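## Task

Move the banana and the orange out of the pan and into the bag so they sit completely between its two layers. At the end, every other item, including the white ball, must still be in the pan. The loaded part of the bag must rest on the table. At most one corner of the bag may lie on an arm's base. No part of the bag may be in the pan or hang more than about a finger's width over the table edge.

## Robot and tools

ROBOT. There are two 6-joint arms, left_arm and right_arm, each with a two-finger gripper. In every row and every per-joint list the order is: waist, shoulder, elbow, wrist pitch, wrist yaw, wrist roll, and then the gripper.

FRAMES. The scene frame has its origin at table-top height, midway between the nominal arm bases. +x points out over the table, +z points up, and left_arm is on the +y side (image sides do not follow these names). Calibrated bases: left_arm at (-0.019, +0.343, +0.033) m with quat_wxyz (+1.000, 0, 0, -0.008); right_arm at (-0.046, -0.254, +0.023) m with quat_wxyz (+1.000, 0, 0, +0.016). Each arm reports its end_effector_position (m) and end_effector_quat_wxyz in its own base frame. Fixed cameras and the table use the scene frame. The fingers point along the gripper's +z and open along its y. The reported position is the point between the pads, about 1 cm short of the fingertips, and it can be a few cm off, especially at long reach.

execute_actions(actions, cameras). actions is a list of actions. Each action has 1 to 15 rows, and each row is one 1/30 s step. If an action has fewer than 15 rows, its last row is repeated to fill the rest. A row is one flat list of 14 numbers, each in [-1, 1], covering both arms even if only one moves: left waist, shoulder, elbow, wrist pitch, wrist yaw, wrist roll, left opening, then the same seven for right_arm.
- Joint entries are offsets, not poses. They count from the Joint targets at the start of that action, not from the previous row. Sending the same offset again therefore moves the joint further.
- Scale: 1.0 equals 2.224 rad for waist, shoulder and elbow, and 8.485 rad for the three wrist joints.
- The opening entry is absolute: +1 fully open, -1 closed. A 0 is a real command, so resend the present value to leave a gripper unchanged.
- An empty actions list returns images and the full state.
- cameras takes names, ["all"] or []. An unknown name invalidates the call.

JOINT RANGES (rad). waist -2.618 to 3.054; shoulder 0.000 to 3.142; elbow 0.000 to 3.142; wrist pitch -1.571 to 1.571; wrist yaw -1.571 to 1.571; wrist roll -2.094 to 2.094. The real limits can differ by up to 0.059 rad.
- An action is rejected for both arms if it asks a joint to go more than 0.059 rad beyond its range.
- A joint pushed to its true end is clipped, and the result reports "joint sent to its limit".
- Per step, targets may lead the measured angle by at most 0.339 rad (first three joints) or 2.2 rad (wrists).
- If an arm's targets would put its gripper more than 200 mm from where it is now, that arm's targets are pulled back toward its measured angles. Big changes therefore take several actions.

move(target, speed, blend, opening_speed, grip_force, blocking, cameras). This tool plans smooth joint paths.
- target: either one 14-number row or a list of up to 15 rows, all within 10 s. The layout and scaling match execute_actions. Every row is an offset from the Joint targets at call time, not from the previous row.
- speed: rad/s for the joint with the longest way to go, 0.01 to 12.57, default 0.5. Give one value, or one per target.
- blend: rad; it rounds the corners at intermediate targets. 0 makes the arm stop at each target.
- opening_speed: how fast the gripper command changes, per second on the -1..1 scale, at least 0.2. Use it for gentle closing.
- grip_force: N per pad, 10 to 50, one value or one per arm. It stays set until changed and starts at full force. Low values close slowly.
- blocking=false returns after about 0.5 s while the move continues.
- Paths do not avoid obstacles or the other arm. Faster moves, and targets set deeper past a contact, hit and press harder.
- The result adds a "move:" line: done, off_target (resting more than 0.035 rad away), moving, held, or fault. It may also show limits=held.

OTHER TOOLS.
- wait(seconds 0 to 10): lets time pass under the last command.
- stop(): brakes a running move.
- zoom_image(camera, region [x0, y0, x1, y1]): region is in pixels from the top-left, at most 504 wide and 504 high. It works only on a camera in the latest images.
- finished_scene(scene): ends the current scene irreversibly. Later calls in the same reply apply to the next scene.

CAMERAS. cam_head_left, cam_head_right, cam_high, cam_low, cam_left_wrist, cam_right_wrist, all 896x504. A camera stand sits behind the arms.

RESULT LINES.
- Joint positions (rad) and Joint velocities (rad/s), one block per arm, ending with the finger-pad gap in m (0.094 means fully open). Velocities may read "within noise".
- Joint targets: the base for your next offsets.
- Tool commands: the current gripper commands.
- grip_measured: the finger opening on the command scale. It reads slightly wide when empty and a little narrower than the object when squeezing.
- Joint torques: include gravity, offsets and noise. Joints 1 to 3 wrap at ±28 N m.
- "joint command not followed": the clearance check altered that arm's targets. This check does not keep the two grippers apart.
- MOTOR HOT means a motor is at 75 °C. OVER-TEMPERATURE FAULT at 90 °C folds that arm away for the rest of the scene.

GRIPPING AND CARE.
- Force rises steeply once the fingers pass the first-touch reading, so close slowly on soft items.
- To release, command an opening clearly above grip_measured.
- To end a push, or if an arm got dragged, command its targets back past its measured positions.
- Avoid contact between the arms, grippers closing on the other arm's fingers, hard hits on fixed or heavy things, drops, and releasing moving items.
- Nothing may end up off the table. Objects can occasionally be nudged by outside pushes.
- Holding loads or stretched poses heats the motors, so keep holds short.

Each tool is called after "Call:" by a JSON object that holds its "fn" and its "kwargs", one argument or row to a line.

## Session

Call:
{"fn": "execute_actions", "kwargs": {
  "actions": []
}}

Scene clock: 0.00 s.
left_arm: end_effector_position=(+0.3846, +0.0612, +0.0917) grip_measured=+1.000 end_effector_quat_wxyz=(+0.561, -0.128, +0.814, +0.083) | right_arm: end_effector_position=(+0.3920, -0.0260, +0.0787) grip_measured=+1.000 end_effector_quat_wxyz=(+0.546, +0.066, +0.829, -0.098)
Joint positions: left_arm=[0.056 1.503 0.373 0.754 -0.23 -0.099 0.094] | right_arm=[0.062 1.565 0.395 0.757 0.292 0.028 0.094]
Joint velocities: within noise
Joint torques (N m): no reading
Heat: left arm: 25 °C; right arm: 27 °C.
Joint targets: left_arm=[0.056 1.499 0.378 0.749 -0.230 -0.099] | right_arm=[0.062 1.556 0.405 0.770 0.293 0.028]
Tool commands: left_gripper/opening=+1.0 right_gripper/opening=+1.0

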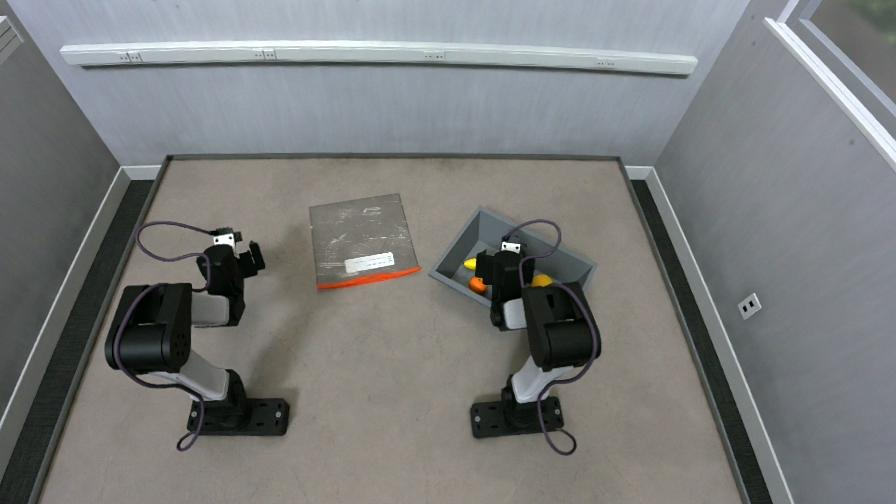

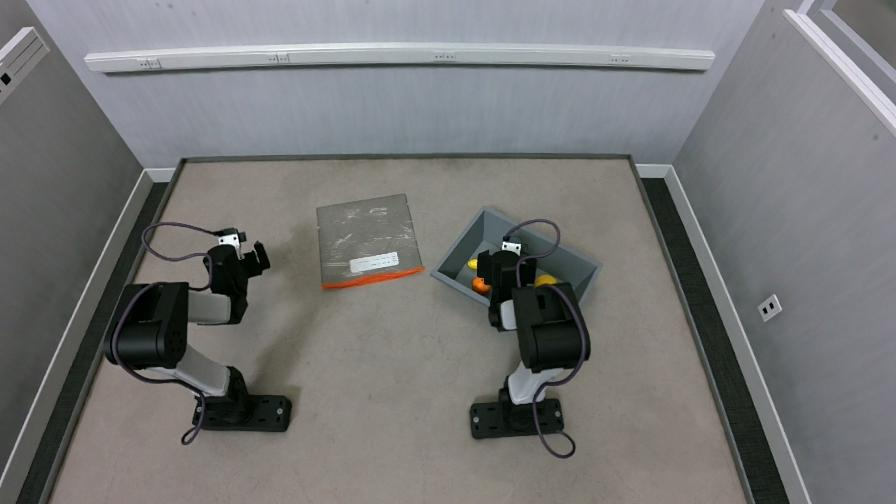

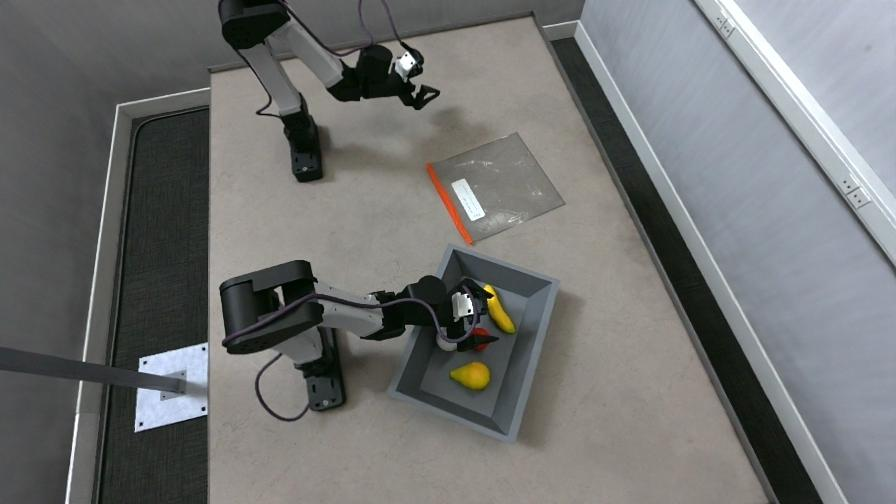

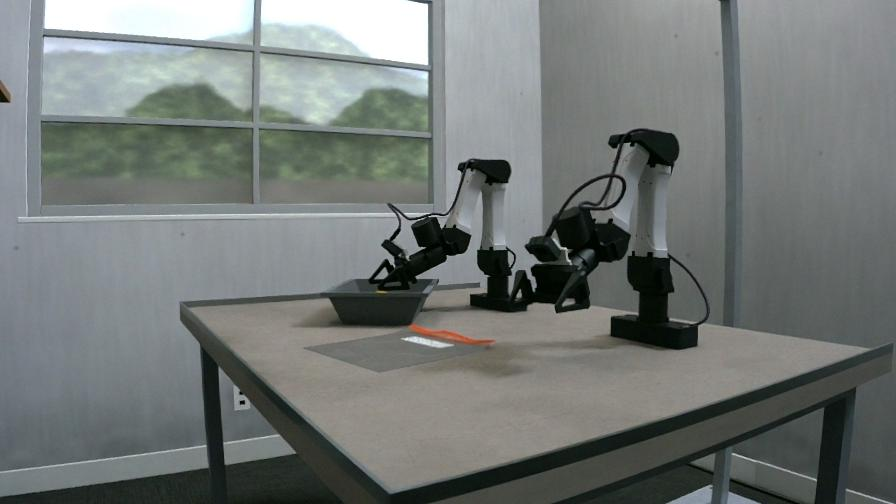

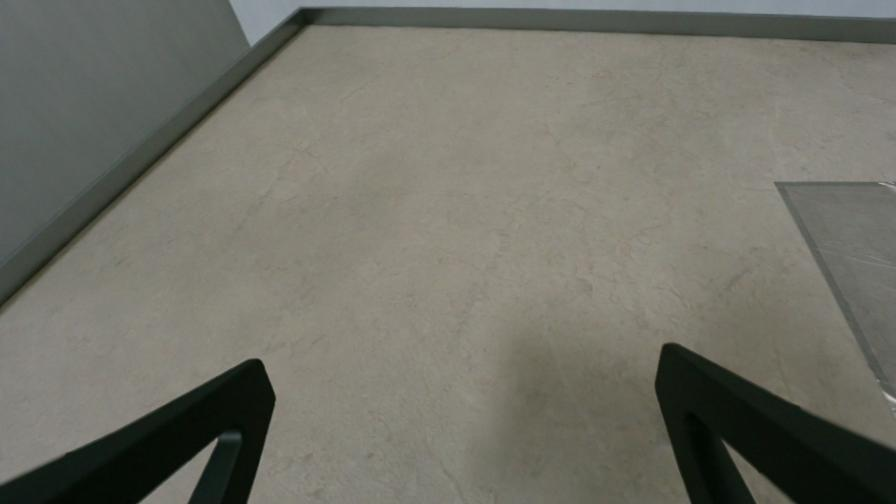

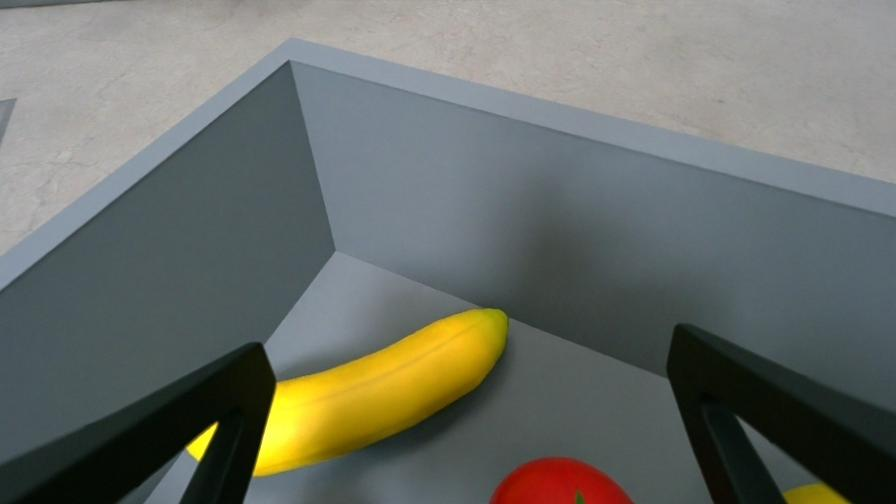

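Call:
{"fn": "zoom_image", "kwargs": {
  "camera": "cam_low",
  "region": [290, 250, 530, 390]
}}

Call:
{"fn": "zoom_image", "kwargs": {
  "camera": "cam_high",
  "region": [380, 120, 580, 460]
}}

Call:
{"fn": "zoom_image", "kwargs": {
  "camera": "cam_head_left",
  "region": [290, 180, 450, 310]
}}

Call:
{"fn": "zoom_image", "kwargs": {
  "camera": "cam_head_left",
  "region": [410, 190, 620, 340]
}}

Scaled by 2.100 from the camera's 896x504 image, which has a finer 1280x720 frame.

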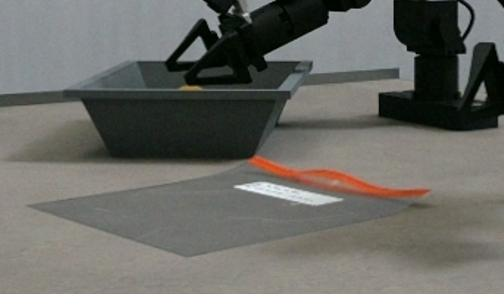

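Scaled by 1.482 from the camera's 896x504 image, which has a finer 1280x720 frame.

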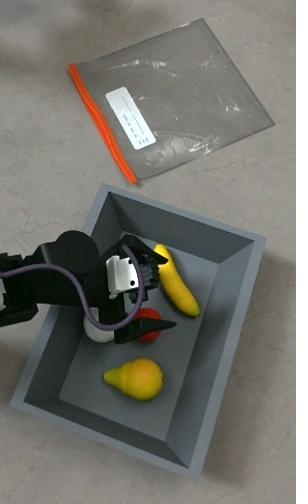

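Scaled by 3.150 from the camera's 896x504 image, which has a finer 1280x720 frame.

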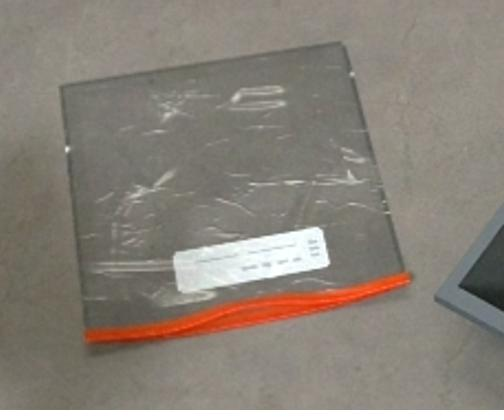

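Scaled by 2.400 from the camera's 896x504 image, which has a finer 1280x720 frame.

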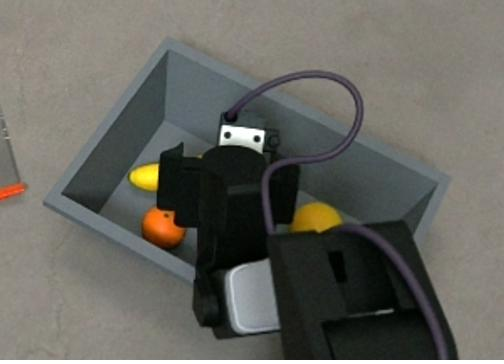

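Call:
{"fn": "move", "kwargs": {
  "target": [-0.3845,-0.0108,0.158,-0.111,-0.0113,-0.222,0.3,-0.0279,0.1292,0.6852,-0.2746,-0.0345,-0.0033,1],
  "speed": 0.9,
  "cameras": ["all"]
}}

Call:
{"fn": "zoom_image", "kwargs": {
  "camera": "cam_low",
  "region": [340, 250, 540, 390]
}}

Scene clock: 17.27 s.
left_arm: end_effector_position=(+0.2846, -0.2144, +0.0488) grip_measured=+0.302 end_effector_quat_wxyz=(+0.199, -0.562, +0.759, -0.262) | right_arm: end_effector_position=(+0.3500, +0.0008, +0.1994) grip_measured=+1.000 end_effector_quat_wxyz=(+0.045, +0.000, +0.999, -0.005)
Joint positions: left_arm=[-0.795 1.495 0.709 -0.178 -0.309 -1.971 0.061] | right_arm=[0.007 1.831 1.904 -1.555 0.01 0.008 0.094]
Joint torques (N m): left_arm=[-0.12 -7.13 9.09 1.38 -0.34 -0.12] | right_arm=[-0.69 -7.1 8.31 0.45 -0.11 -0.03]
Heat: left arm: 29 °C; right arm: 29 °C.
Joint targets: left_arm=[-0.799 1.475 0.730 -0.193 -0.326 -1.983] | right_arm=[0.000 1.843 1.929 -1.560 0.001 0.000]
move: done

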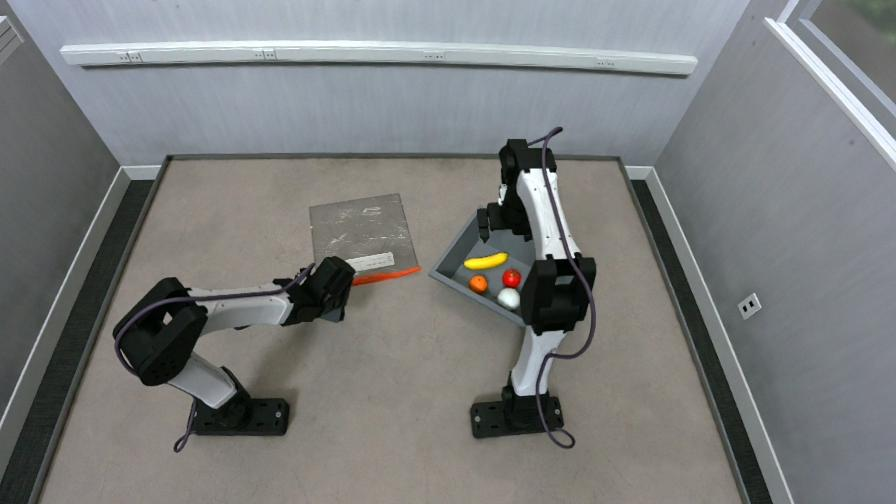

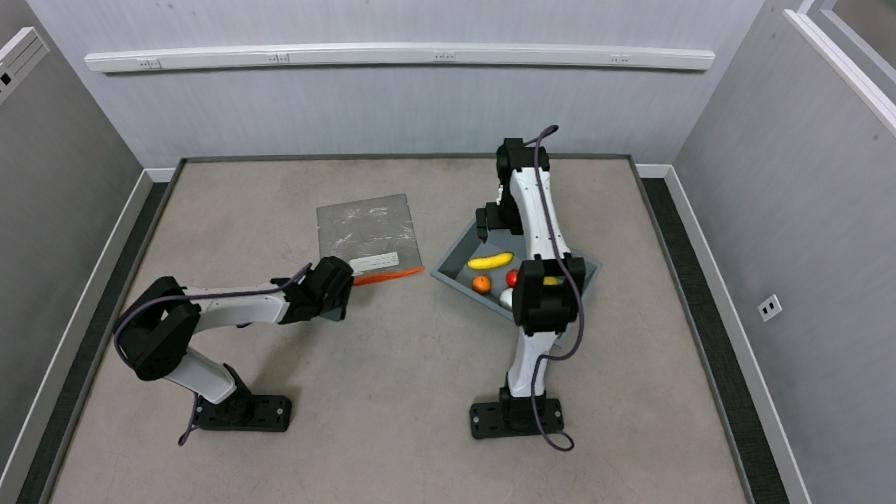

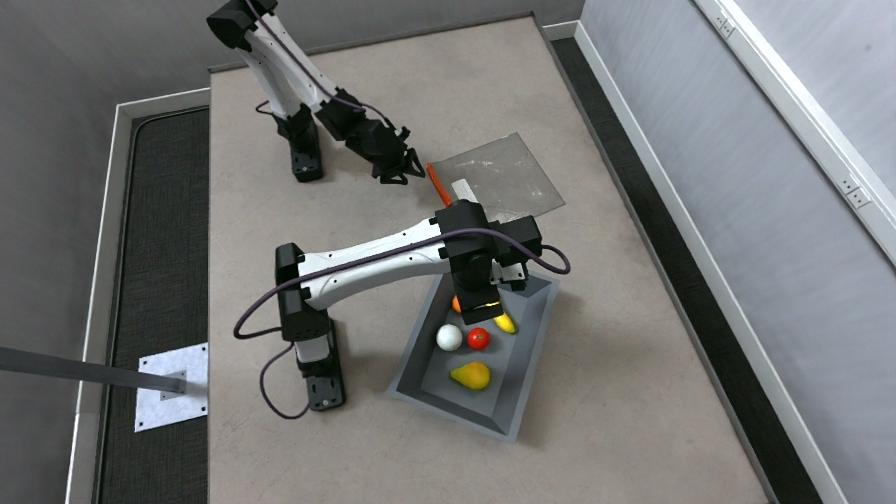

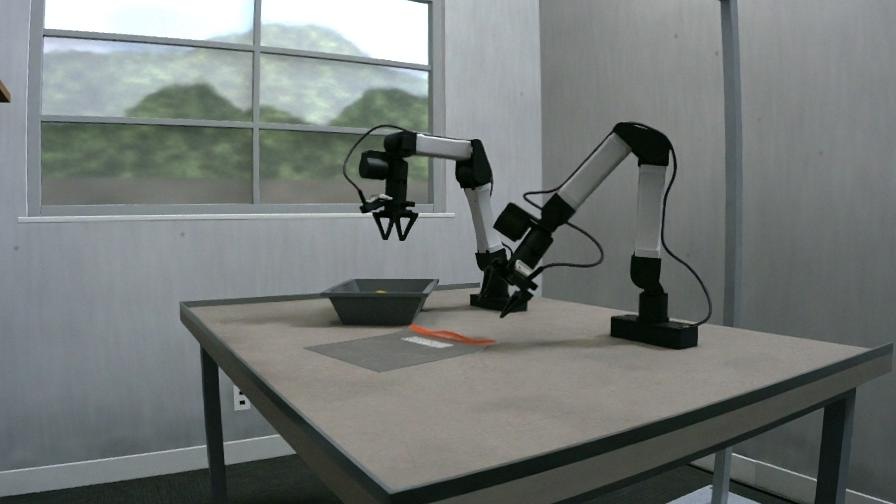

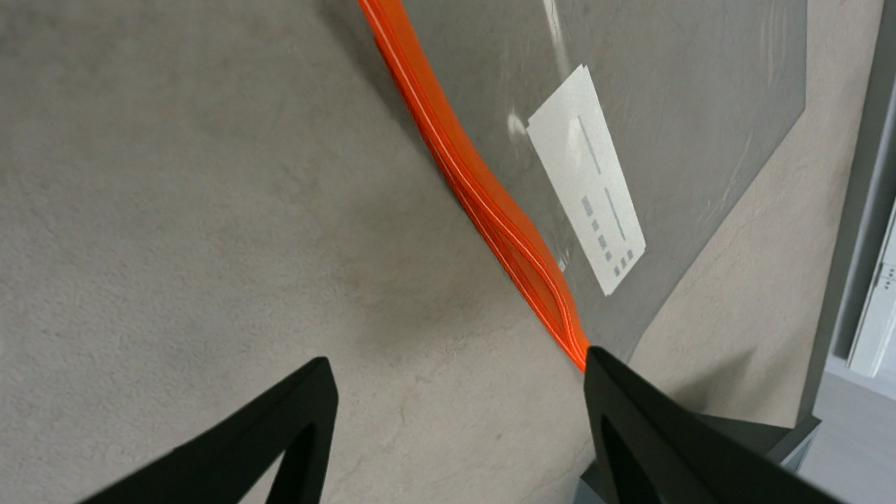

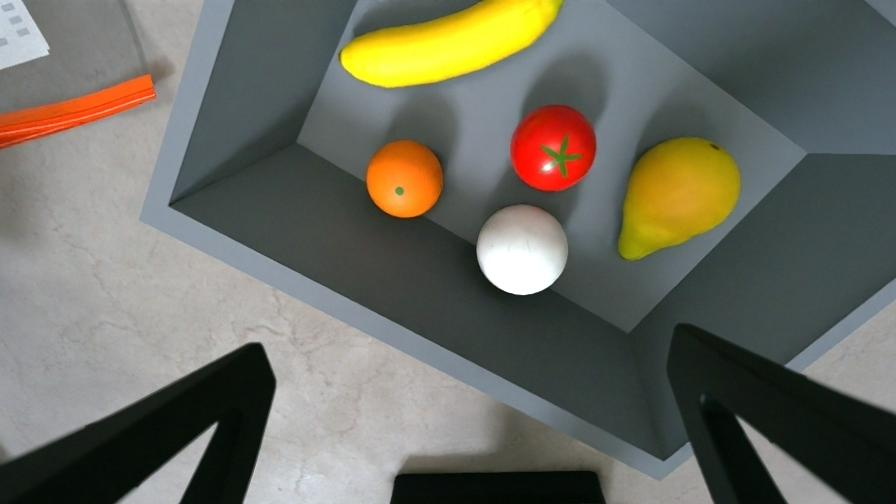

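Scaled by 2.520 from the camera's 896x504 image, which has a finer 1280x720 frame.

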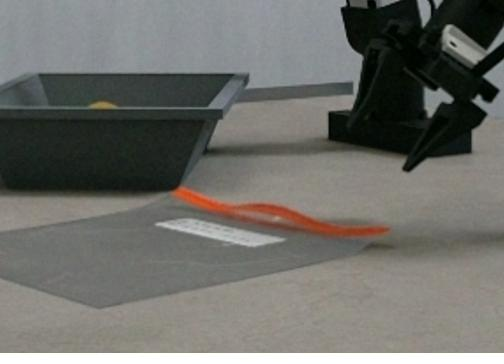

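Call:
{"fn": "move", "kwargs": {
  "target": [0.0137,0.1992,0.1105,0.0242,0.0022,0.0031,0.3,0,0,0,0,0,0,1],
  "speed": 0.4,
  "cameras": ["cam_left_wrist","cam_low","cam_head_left"]
}}

Call:
{"fn": "zoom_image", "kwargs": {
  "camera": "cam_left_wrist",
  "region": [250, 150, 600, 500]
}}

Call:
{"fn": "zoom_image", "kwargs": {
  "camera": "cam_low",
  "region": [390, 270, 530, 370]
}}

Scene clock: 19.90 s.
left_arm: end_effector_position=(+0.3498, -0.2690, +0.0043) grip_measured=+0.302 end_effector_quat_wxyz=(+0.204, -0.567, +0.751, -0.269) | right_arm: end_effector_position=(+0.3499, +0.0008, +0.1994) grip_measured=+1.000 end_effector_quat_wxyz=(+0.045, +0.000, +0.999, -0.005)
Joint positions: left_arm=[-0.776 1.904 0.954 0.005 -0.309 -1.968 0.061] | right_arm=[0.007 1.831 1.904 -1.555 0.01 0.008 0.094]
Joint torques (N m): left_arm=[0.72 -7.61 8.59 1.65 -0.18 0.11] | right_arm=[-0.69 -7.12 8.29 0.42 -0.11 -0.04]
Heat: left arm: 29 °C; right arm: 29 °C.
Joint targets: left_arm=[-0.769 1.918 0.976 0.013 -0.307 -1.957] | right_arm=[0.000 1.843 1.929 -1.560 0.001 0.000]
move: done
Images, in order (width x height): cam_head_left 896x504, cam_low 896x504, cam_left_wrist 896x504.

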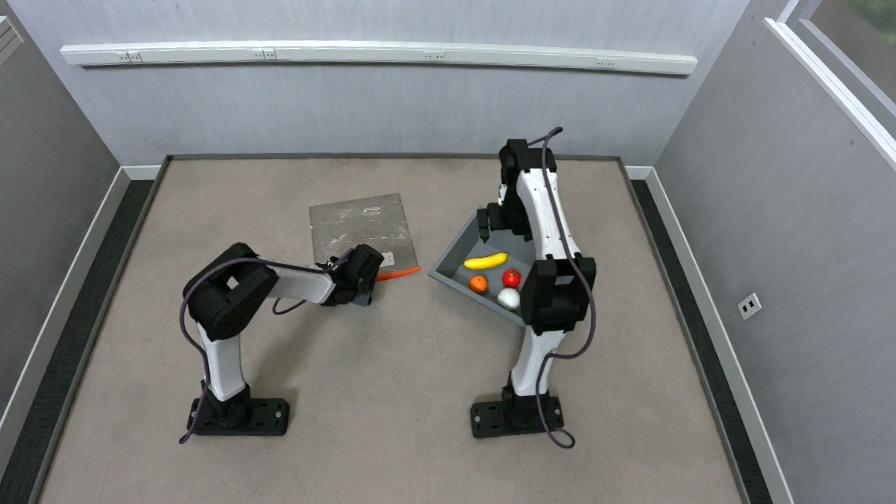

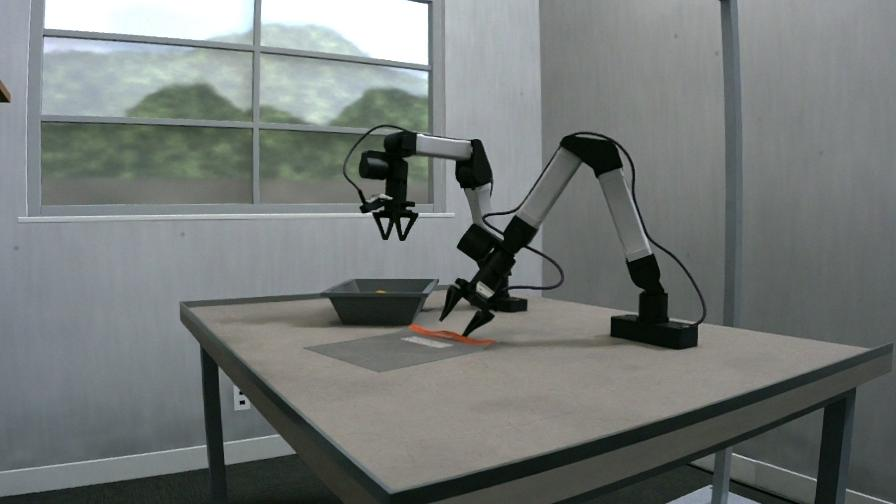

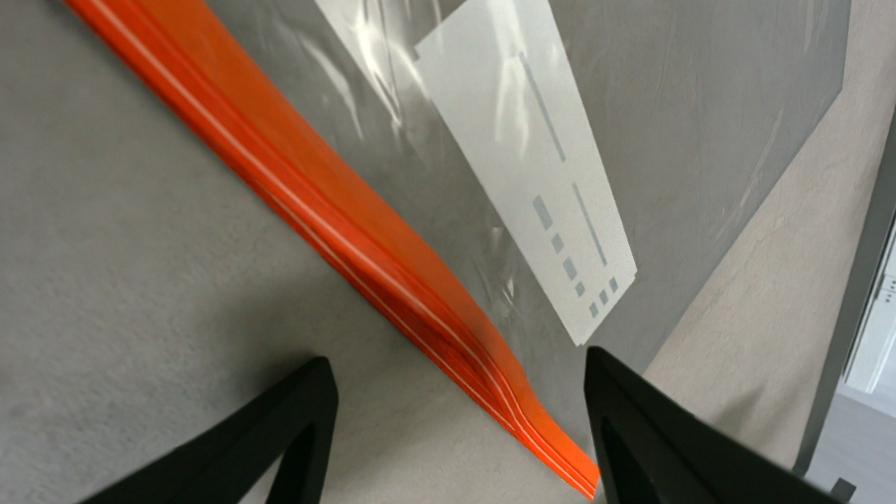

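Scaled by 1.440 from the camera's 896x504 image, which has a finer 1280x720 frame.

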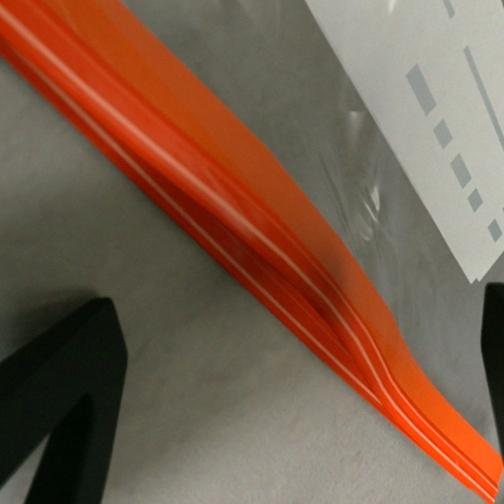

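Scaled by 3.600 from the camera's 896x504 image, which has a finer 1280x720 frame.

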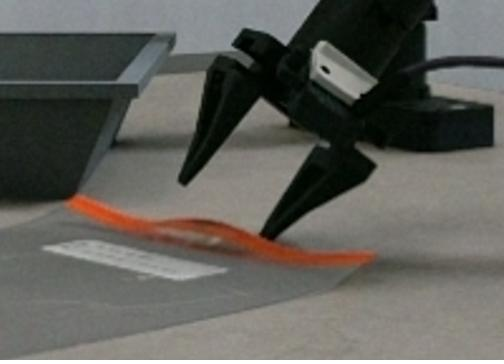

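Call:
{"fn": "move", "kwargs": {
  "target": [0.0153,0.0264,0.0385,-0.0023,0.0023,0.0033,0.3,0,0,0,0,0,0,1],
  "speed": 0.2,
  "cameras": ["cam_left_wrist","cam_high"]
}}

Scene clock: 22.77 s.
left_arm: end_effector_position=(+0.3773, -0.2741, +0.0103) grip_measured=+0.302 end_effector_quat_wxyz=(+0.213, -0.569, +0.744, -0.279) | right_arm: end_effector_position=(+0.3499, +0.0008, +0.1994) grip_measured=+1.000 end_effector_quat_wxyz=(+0.045, +0.000, +0.999, -0.005)
Joint positions: left_arm=[-0.741 1.958 1.041 0.005 -0.305 -1.941 0.061] | right_arm=[0.007 1.831 1.904 -1.555 0.01 0.008 0.094]
Joint torques (N m): left_arm=[0.65 -7.9 8.62 1.51 -0.02 0.08] | right_arm=[-0.69 -7.12 8.29 0.42 -0.11 -0.03]
Heat: left arm: 29 °C; right arm: 29 °C.
Joint targets: left_arm=[-0.735 1.977 1.061 -0.007 -0.287 -1.929] | right_arm=[0.000 1.843 1.929 -1.560 0.001 0.000]
move: done
Images, in order (width x height): cam_high 896x504, cam_left_wrist 896x504.

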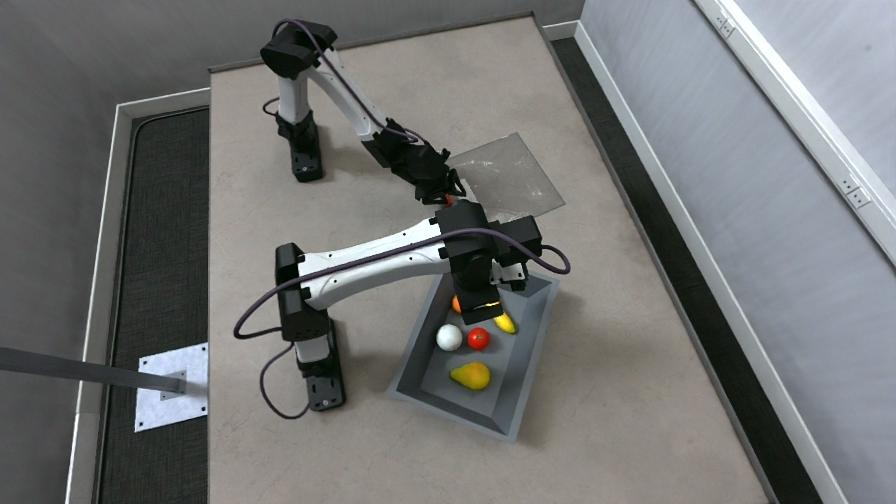

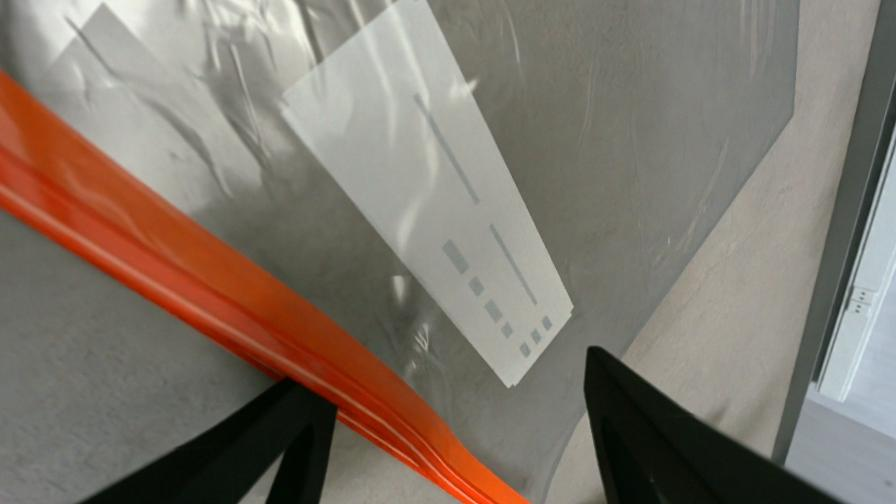

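Call:
{"fn": "zoom_image", "kwargs": {
  "camera": "cam_left_wrist",
  "region": [200, 320, 560, 504]
}}

Call:
{"fn": "zoom_image", "kwargs": {
  "camera": "cam_high",
  "region": [360, 110, 620, 260]
}}

Scaled by 1.400 from the camera's 896x504 image, which has a finer 1280x720 frame.

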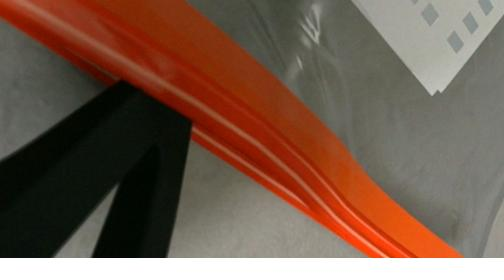

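Scaled by 1.938 from the camera's 896x504 image, which has a finer 1280x720 frame.

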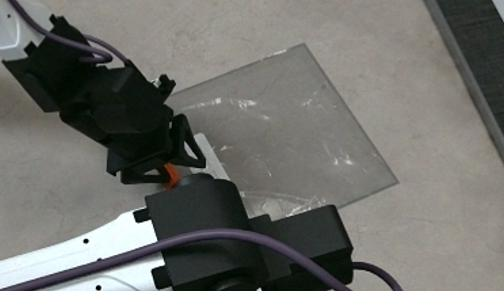

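Call:
{"fn": "move", "kwargs": {
  "target": [0.0126,0.0309,0.0482,-0.0037,0.0020,0.0028,0.3,0,0,0,0,0,0,1],
  "speed": 0.2,
  "cameras": ["cam_left_wrist"]
}}

Call:
{"fn": "zoom_image", "kwargs": {
  "camera": "cam_left_wrist",
  "region": [200, 320, 560, 504]
}}

Scene clock: 24.50 s.
left_arm: end_effector_position=(+0.4013, -0.2822, +0.0114) grip_measured=+0.302 end_effector_quat_wxyz=(+0.213, -0.568, +0.744, -0.280) | right_arm: end_effector_position=(+0.3499, +0.0008, +0.1994) grip_measured=+1.000 end_effector_quat_wxyz=(+0.045, +0.000, +0.999, -0.005)
Joint positions: left_arm=[-0.714 2.026 1.148 -0.023 -0.287 -1.917 0.061] | right_arm=[0.007 1.831 1.904 -1.555 0.01 0.008 0.094]
Joint torques (N m): left_arm=[0.76 -8.57 8.85 1.5 -0.03 0.09] | right_arm=[-0.7 -7.13 8.31 0.42 -0.11 -0.04]
Heat: left arm: 29 °C; right arm: 29 °C.
Joint targets: left_arm=[-0.707 2.046 1.168 -0.038 -0.270 -1.905] | right_arm=[0.000 1.843 1.929 -1.560 0.001 0.000]
move: done
Images, in order (width x height): cam_left_wrist 896x504.

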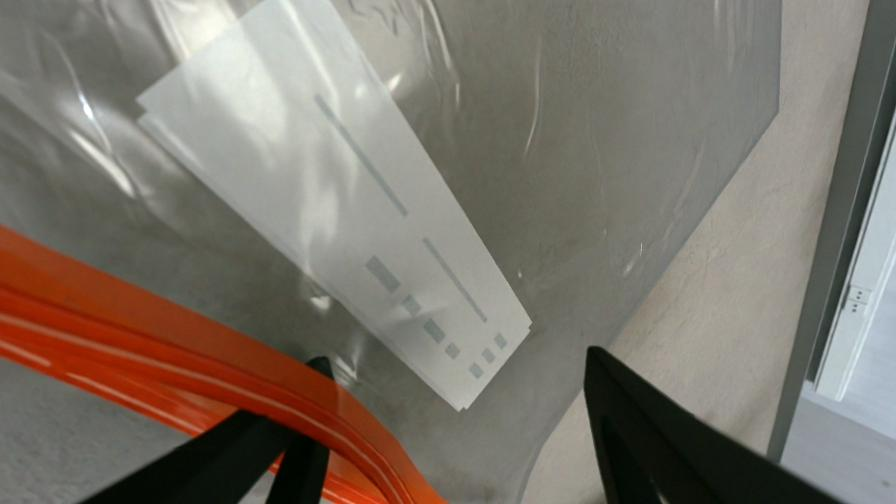

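Scaled by 1.400 from the camera's 896x504 image, which has a finer 1280x720 frame.

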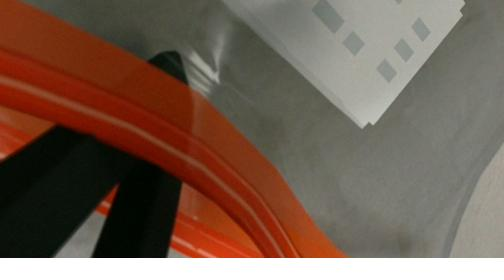

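Call:
{"fn": "move", "kwargs": {
  "target": [0,0,0,0,0,0,-1,0,0,0,0,0,0,1],
  "opening_speed": 1,
  "cameras": ["cam_left_wrist"]
}}

Scene clock: 26.30 s.
left_arm: end_effector_position=(+0.4011, -0.2822, +0.0112) grip_measured=-0.984 end_effector_quat_wxyz=(+0.213, -0.568, +0.745, -0.280) | right_arm: end_effector_position=(+0.3499, +0.0008, +0.1994) grip_measured=+1.000 end_effector_quat_wxyz=(+0.045, +0.000, +0.999, -0.005)
Joint positions: left_arm=[-0.714 2.026 1.148 -0.025 -0.287 -1.916 0.001] | right_arm=[0.007 1.831 1.904 -1.555 0.01 0.008 0.094]
Joint torques (N m): left_arm=[0.72 -8.51 8.88 1.51 -0.03 0.1] | right_arm=[-0.69 -7.09 8.29 0.43 -0.11 -0.04]
Heat: left arm: 29 °C; right arm: 29 °C.
Joint targets: left_arm=[-0.707 2.046 1.168 -0.038 -0.270 -1.905] | right_arm=[0.000 1.843 1.929 -1.560 0.001 0.000]
move: done
Images, in order (width x height): cam_left_wrist 896x504.

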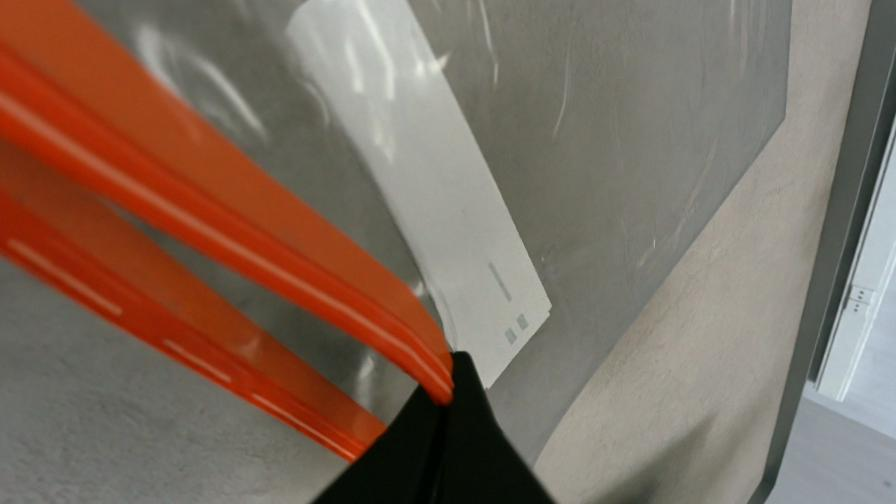

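Call:
{"fn": "move", "kwargs": {
  "target": [0.0496,-0.1305,-0.1969,0.0659,0.0166,0.0310,-1,0,0,0,0,0,0,1],
  "speed": 0.4,
  "cameras": ["cam_high","cam_left_wrist","cam_head_left","cam_low"]
}}

Call:
{"fn": "zoom_image", "kwargs": {
  "camera": "cam_high",
  "region": [360, 110, 620, 260]
}}

Scene clock: 29.13 s.
left_arm: end_effector_position=(+0.3960, -0.2418, +0.0662) grip_measured=-0.984 end_effector_quat_wxyz=(+0.270, -0.466, +0.730, -0.421) | right_arm: end_effector_position=(+0.3499, +0.0008, +0.1994) grip_measured=+1.000 end_effector_quat_wxyz=(+0.045, +0.000, +0.999, -0.005)
Joint positions: left_arm=[-0.603 1.782 0.74 0.512 -0.147 -1.654 0.001] | right_arm=[0.007 1.831 1.904 -1.555 0.01 0.008 0.094]
Joint torques (N m): left_arm=[0.64 -9.83 5.61 2.3 0.1 0.11] | right_arm=[-0.68 -7.1 8.31 0.43 -0.11 -0.03]
Heat: left arm: 29 °C; right arm: 30 °C.
Joint targets: left_arm=[-0.597 1.755 0.731 0.521 -0.130 -1.642] | right_arm=[0.000 1.843 1.929 -1.560 0.001 0.000]
move: done
Images, in order (width x height): cam_head_left 896x504, cam_high 896x504, cam_low 896x504, cam_left_wrist 896x504.

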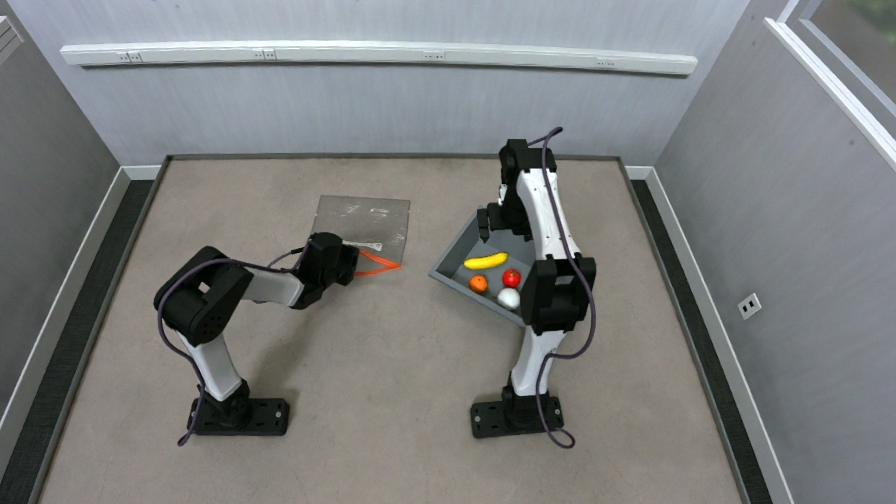

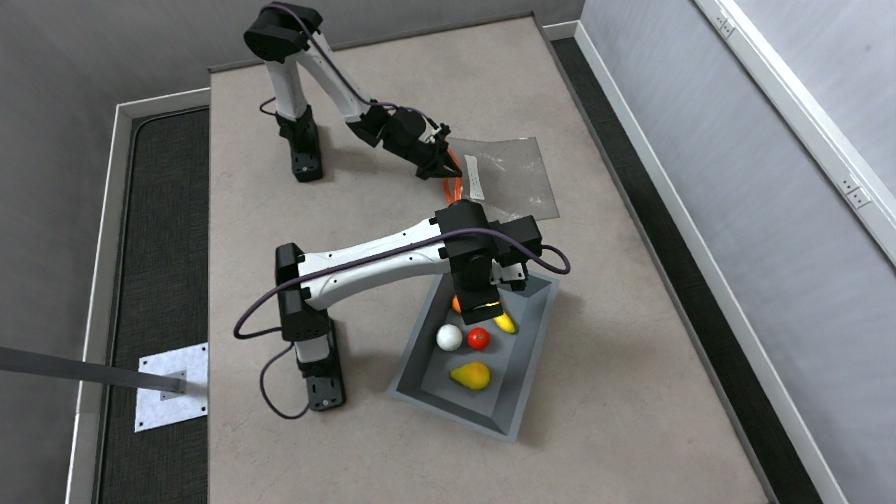

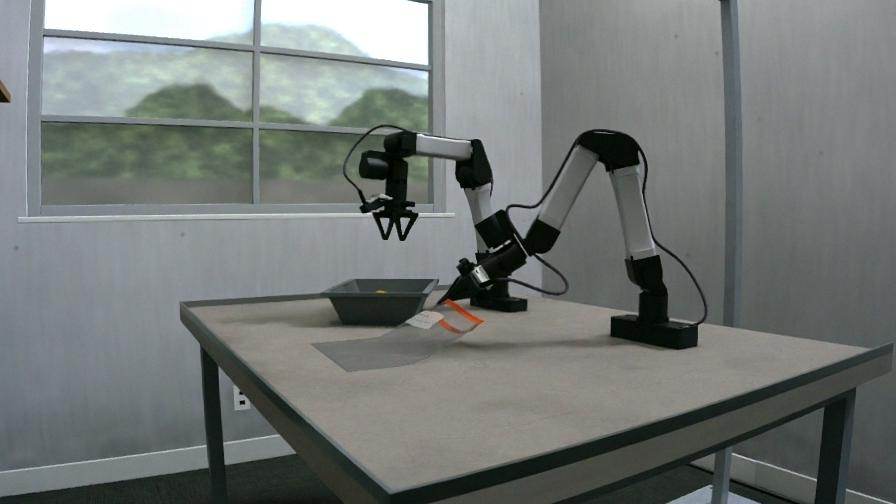

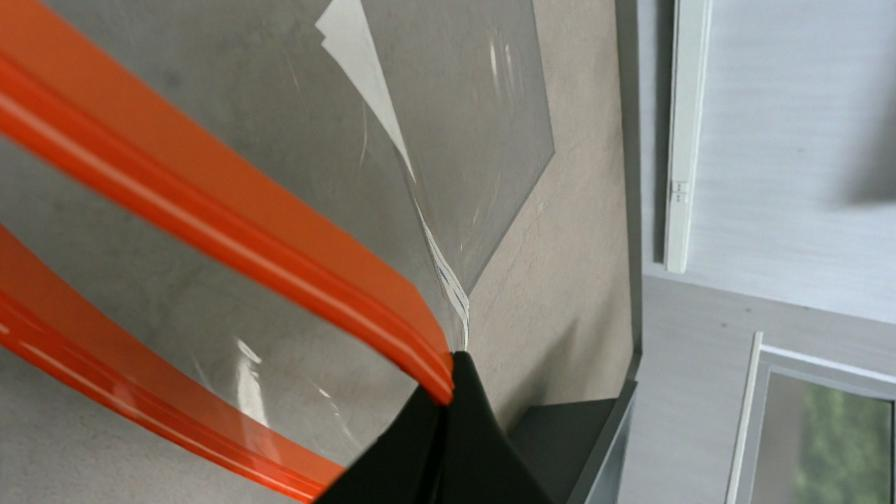

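Scaled by 1.938 from the camera's 896x504 image, which has a finer 1280x720 frame.

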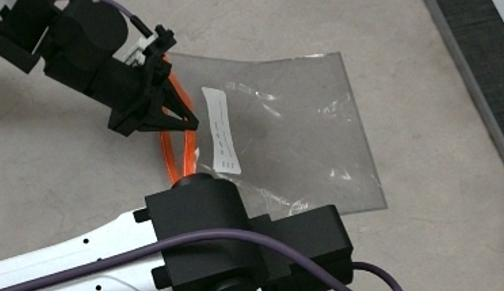

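Call:
{"fn": "wait", "kwargs": {
  "seconds": 0,
  "cameras": ["cam_right_wrist"]
}}

Scene clock: 30.70 s.
left_arm: end_effector_position=(+0.3960, -0.2419, +0.0662) grip_measured=-0.984 end_effector_quat_wxyz=(+0.270, -0.465, +0.730, -0.421) | right_arm: end_effector_position=(+0.3499, +0.0008, +0.1994) grip_measured=+1.000 end_effector_quat_wxyz=(+0.045, +0.000, +0.999, -0.005)
Joint positions: left_arm=[-0.603 1.782 0.74 0.512 -0.146 -1.654 0.001] | right_arm=[0.007 1.831 1.904 -1.555 0.01 0.008 0.094]
Joint torques (N m): left_arm=[0.72 -9.83 5.64 2.3 0.08 0.11] | right_arm=[-0.68 -7.1 8.29 0.43 -0.11 -0.04]
Heat: left arm: 30 °C; right arm: 30 °C.
Joint targets: left_arm=[-0.597 1.755 0.731 0.521 -0.129 -1.642] | right_arm=[0.000 1.843 1.929 -1.560 0.001 0.000]
Tool commands: left_gripper/opening=-1.0 right_gripper/opening=+1.0
Images, in order (width x height): cam_right_wrist 896x504.

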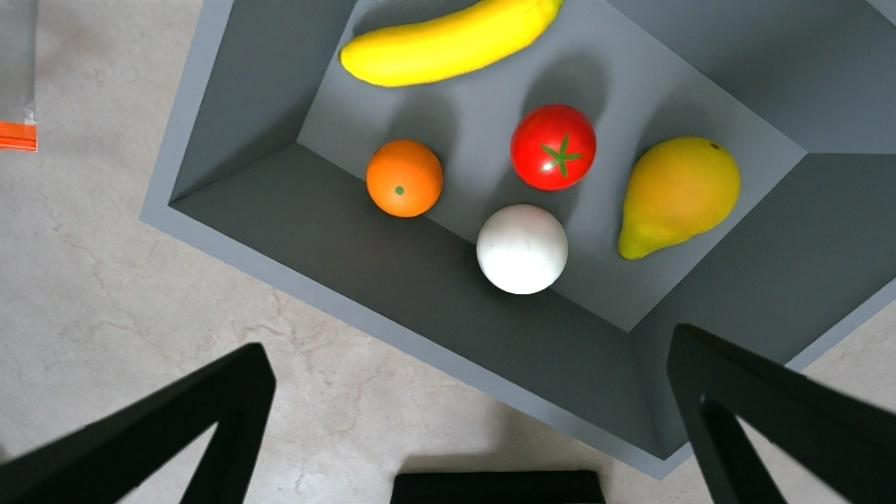

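Call:
{"fn": "move", "kwargs": {
  "target": [
    [0,0,0,0,0,0,-1,0.0352,0.0268,-0.1104,0.0245,0,0.0684,0.5],
    [0,0,0,0,0,0,-1,0.0352,0.045,-0.195,0.0518,0,0.0684,0.5]
  ],
  "speed": 0.6,
  "blend": 0.1,
  "cameras": ["cam_right_wrist"]
}}

Scene clock: 33.57 s.
left_arm: end_effector_position=(+0.3960, -0.2419, +0.0662) grip_measured=-0.984 end_effector_quat_wxyz=(+0.270, -0.465, +0.730, -0.421) | right_arm: end_effector_position=(+0.3603, +0.0241, +0.0614) grip_measured=+0.501 end_effector_quat_wxyz=(+0.000, +0.248, +0.969, -0.004)
Joint positions: left_arm=[-0.603 1.782 0.74 0.512 -0.146 -1.654 0.001] | right_arm=[0.071 1.937 1.495 -1.131 0.009 0.572 0.071]
Joint torques (N m): left_arm=[0.72 -9.81 5.64 2.29 0.08 0.11] | right_arm=[0.72 -8.55 6.01 0.42 -0.07 0.13]
Heat: left arm: 30 °C; right arm: 30 °C.
Joint targets: left_arm=[-0.597 1.755 0.731 0.521 -0.129 -1.642] | right_arm=[0.078 1.943 1.495 -1.120 0.001 0.580]
move: done
Images, in order (width x height): cam_right_wrist 896x504.

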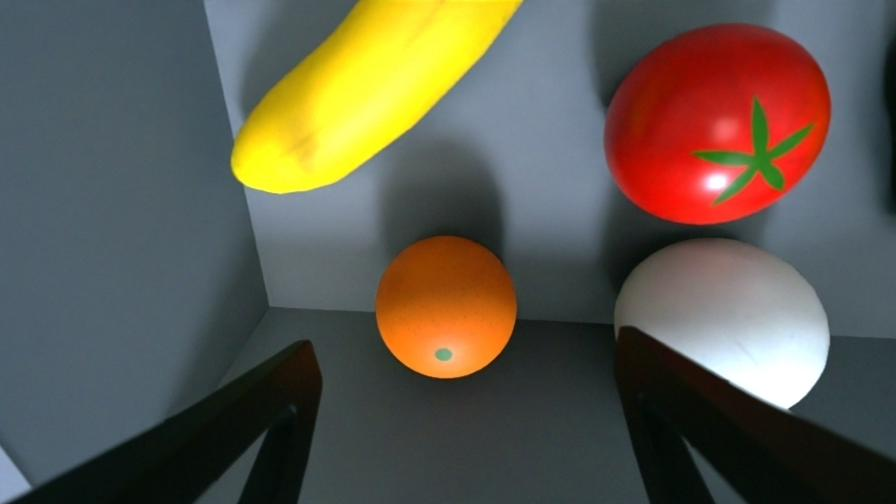

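Call:
{"fn": "move", "kwargs": {
  "target": [
    [0,0,0,0,0,0,-1,0.0123,0.0056,-0.0781,0.0216,0,0.0032,0.25],
    [0,0,0,0,0,0,-1,0.0123,0.0056,-0.0781,0.0216,0,0.0032,-0.3]
  ],
  "speed": 0.4,
  "grip_force": [50,20],
  "cameras": ["cam_right_wrist"]
}}

Scene clock: 37.33 s.
left_arm: end_effector_position=(+0.3960, -0.2419, +0.0662) grip_measured=-0.984 end_effector_quat_wxyz=(+0.270, -0.465, +0.730, -0.421) | right_arm: end_effector_position=(+0.3491, +0.0335, +0.0166) grip_measured=-0.156 end_effector_quat_wxyz=(+0.001, +0.247, +0.969, -0.004)
Joint positions: left_arm=[-0.603 1.782 0.74 0.512 -0.146 -1.654 0.001] | right_arm=[0.1 1.946 1.322 -0.947 0.008 0.6 0.04]
Joint torques (N m): left_arm=[0.66 -9.8 5.65 2.3 0.09 0.11] | right_arm=[0.59 -8.1 5.61 0.39 -0.06 0.14]
Heat: left arm: 31 °C; right arm: 31 °C.
Joint targets: left_arm=[-0.597 1.755 0.731 0.521 -0.129 -1.642] | right_arm=[0.105 1.955 1.321 -0.937 0.001 0.607]
grip_force (N): 50, 20
move: done
Images, in order (width x height): cam_right_wrist 896x504.

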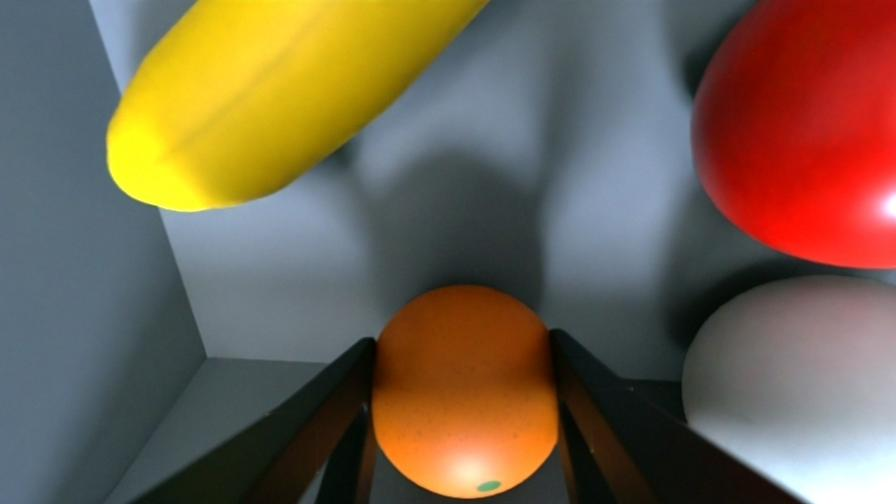

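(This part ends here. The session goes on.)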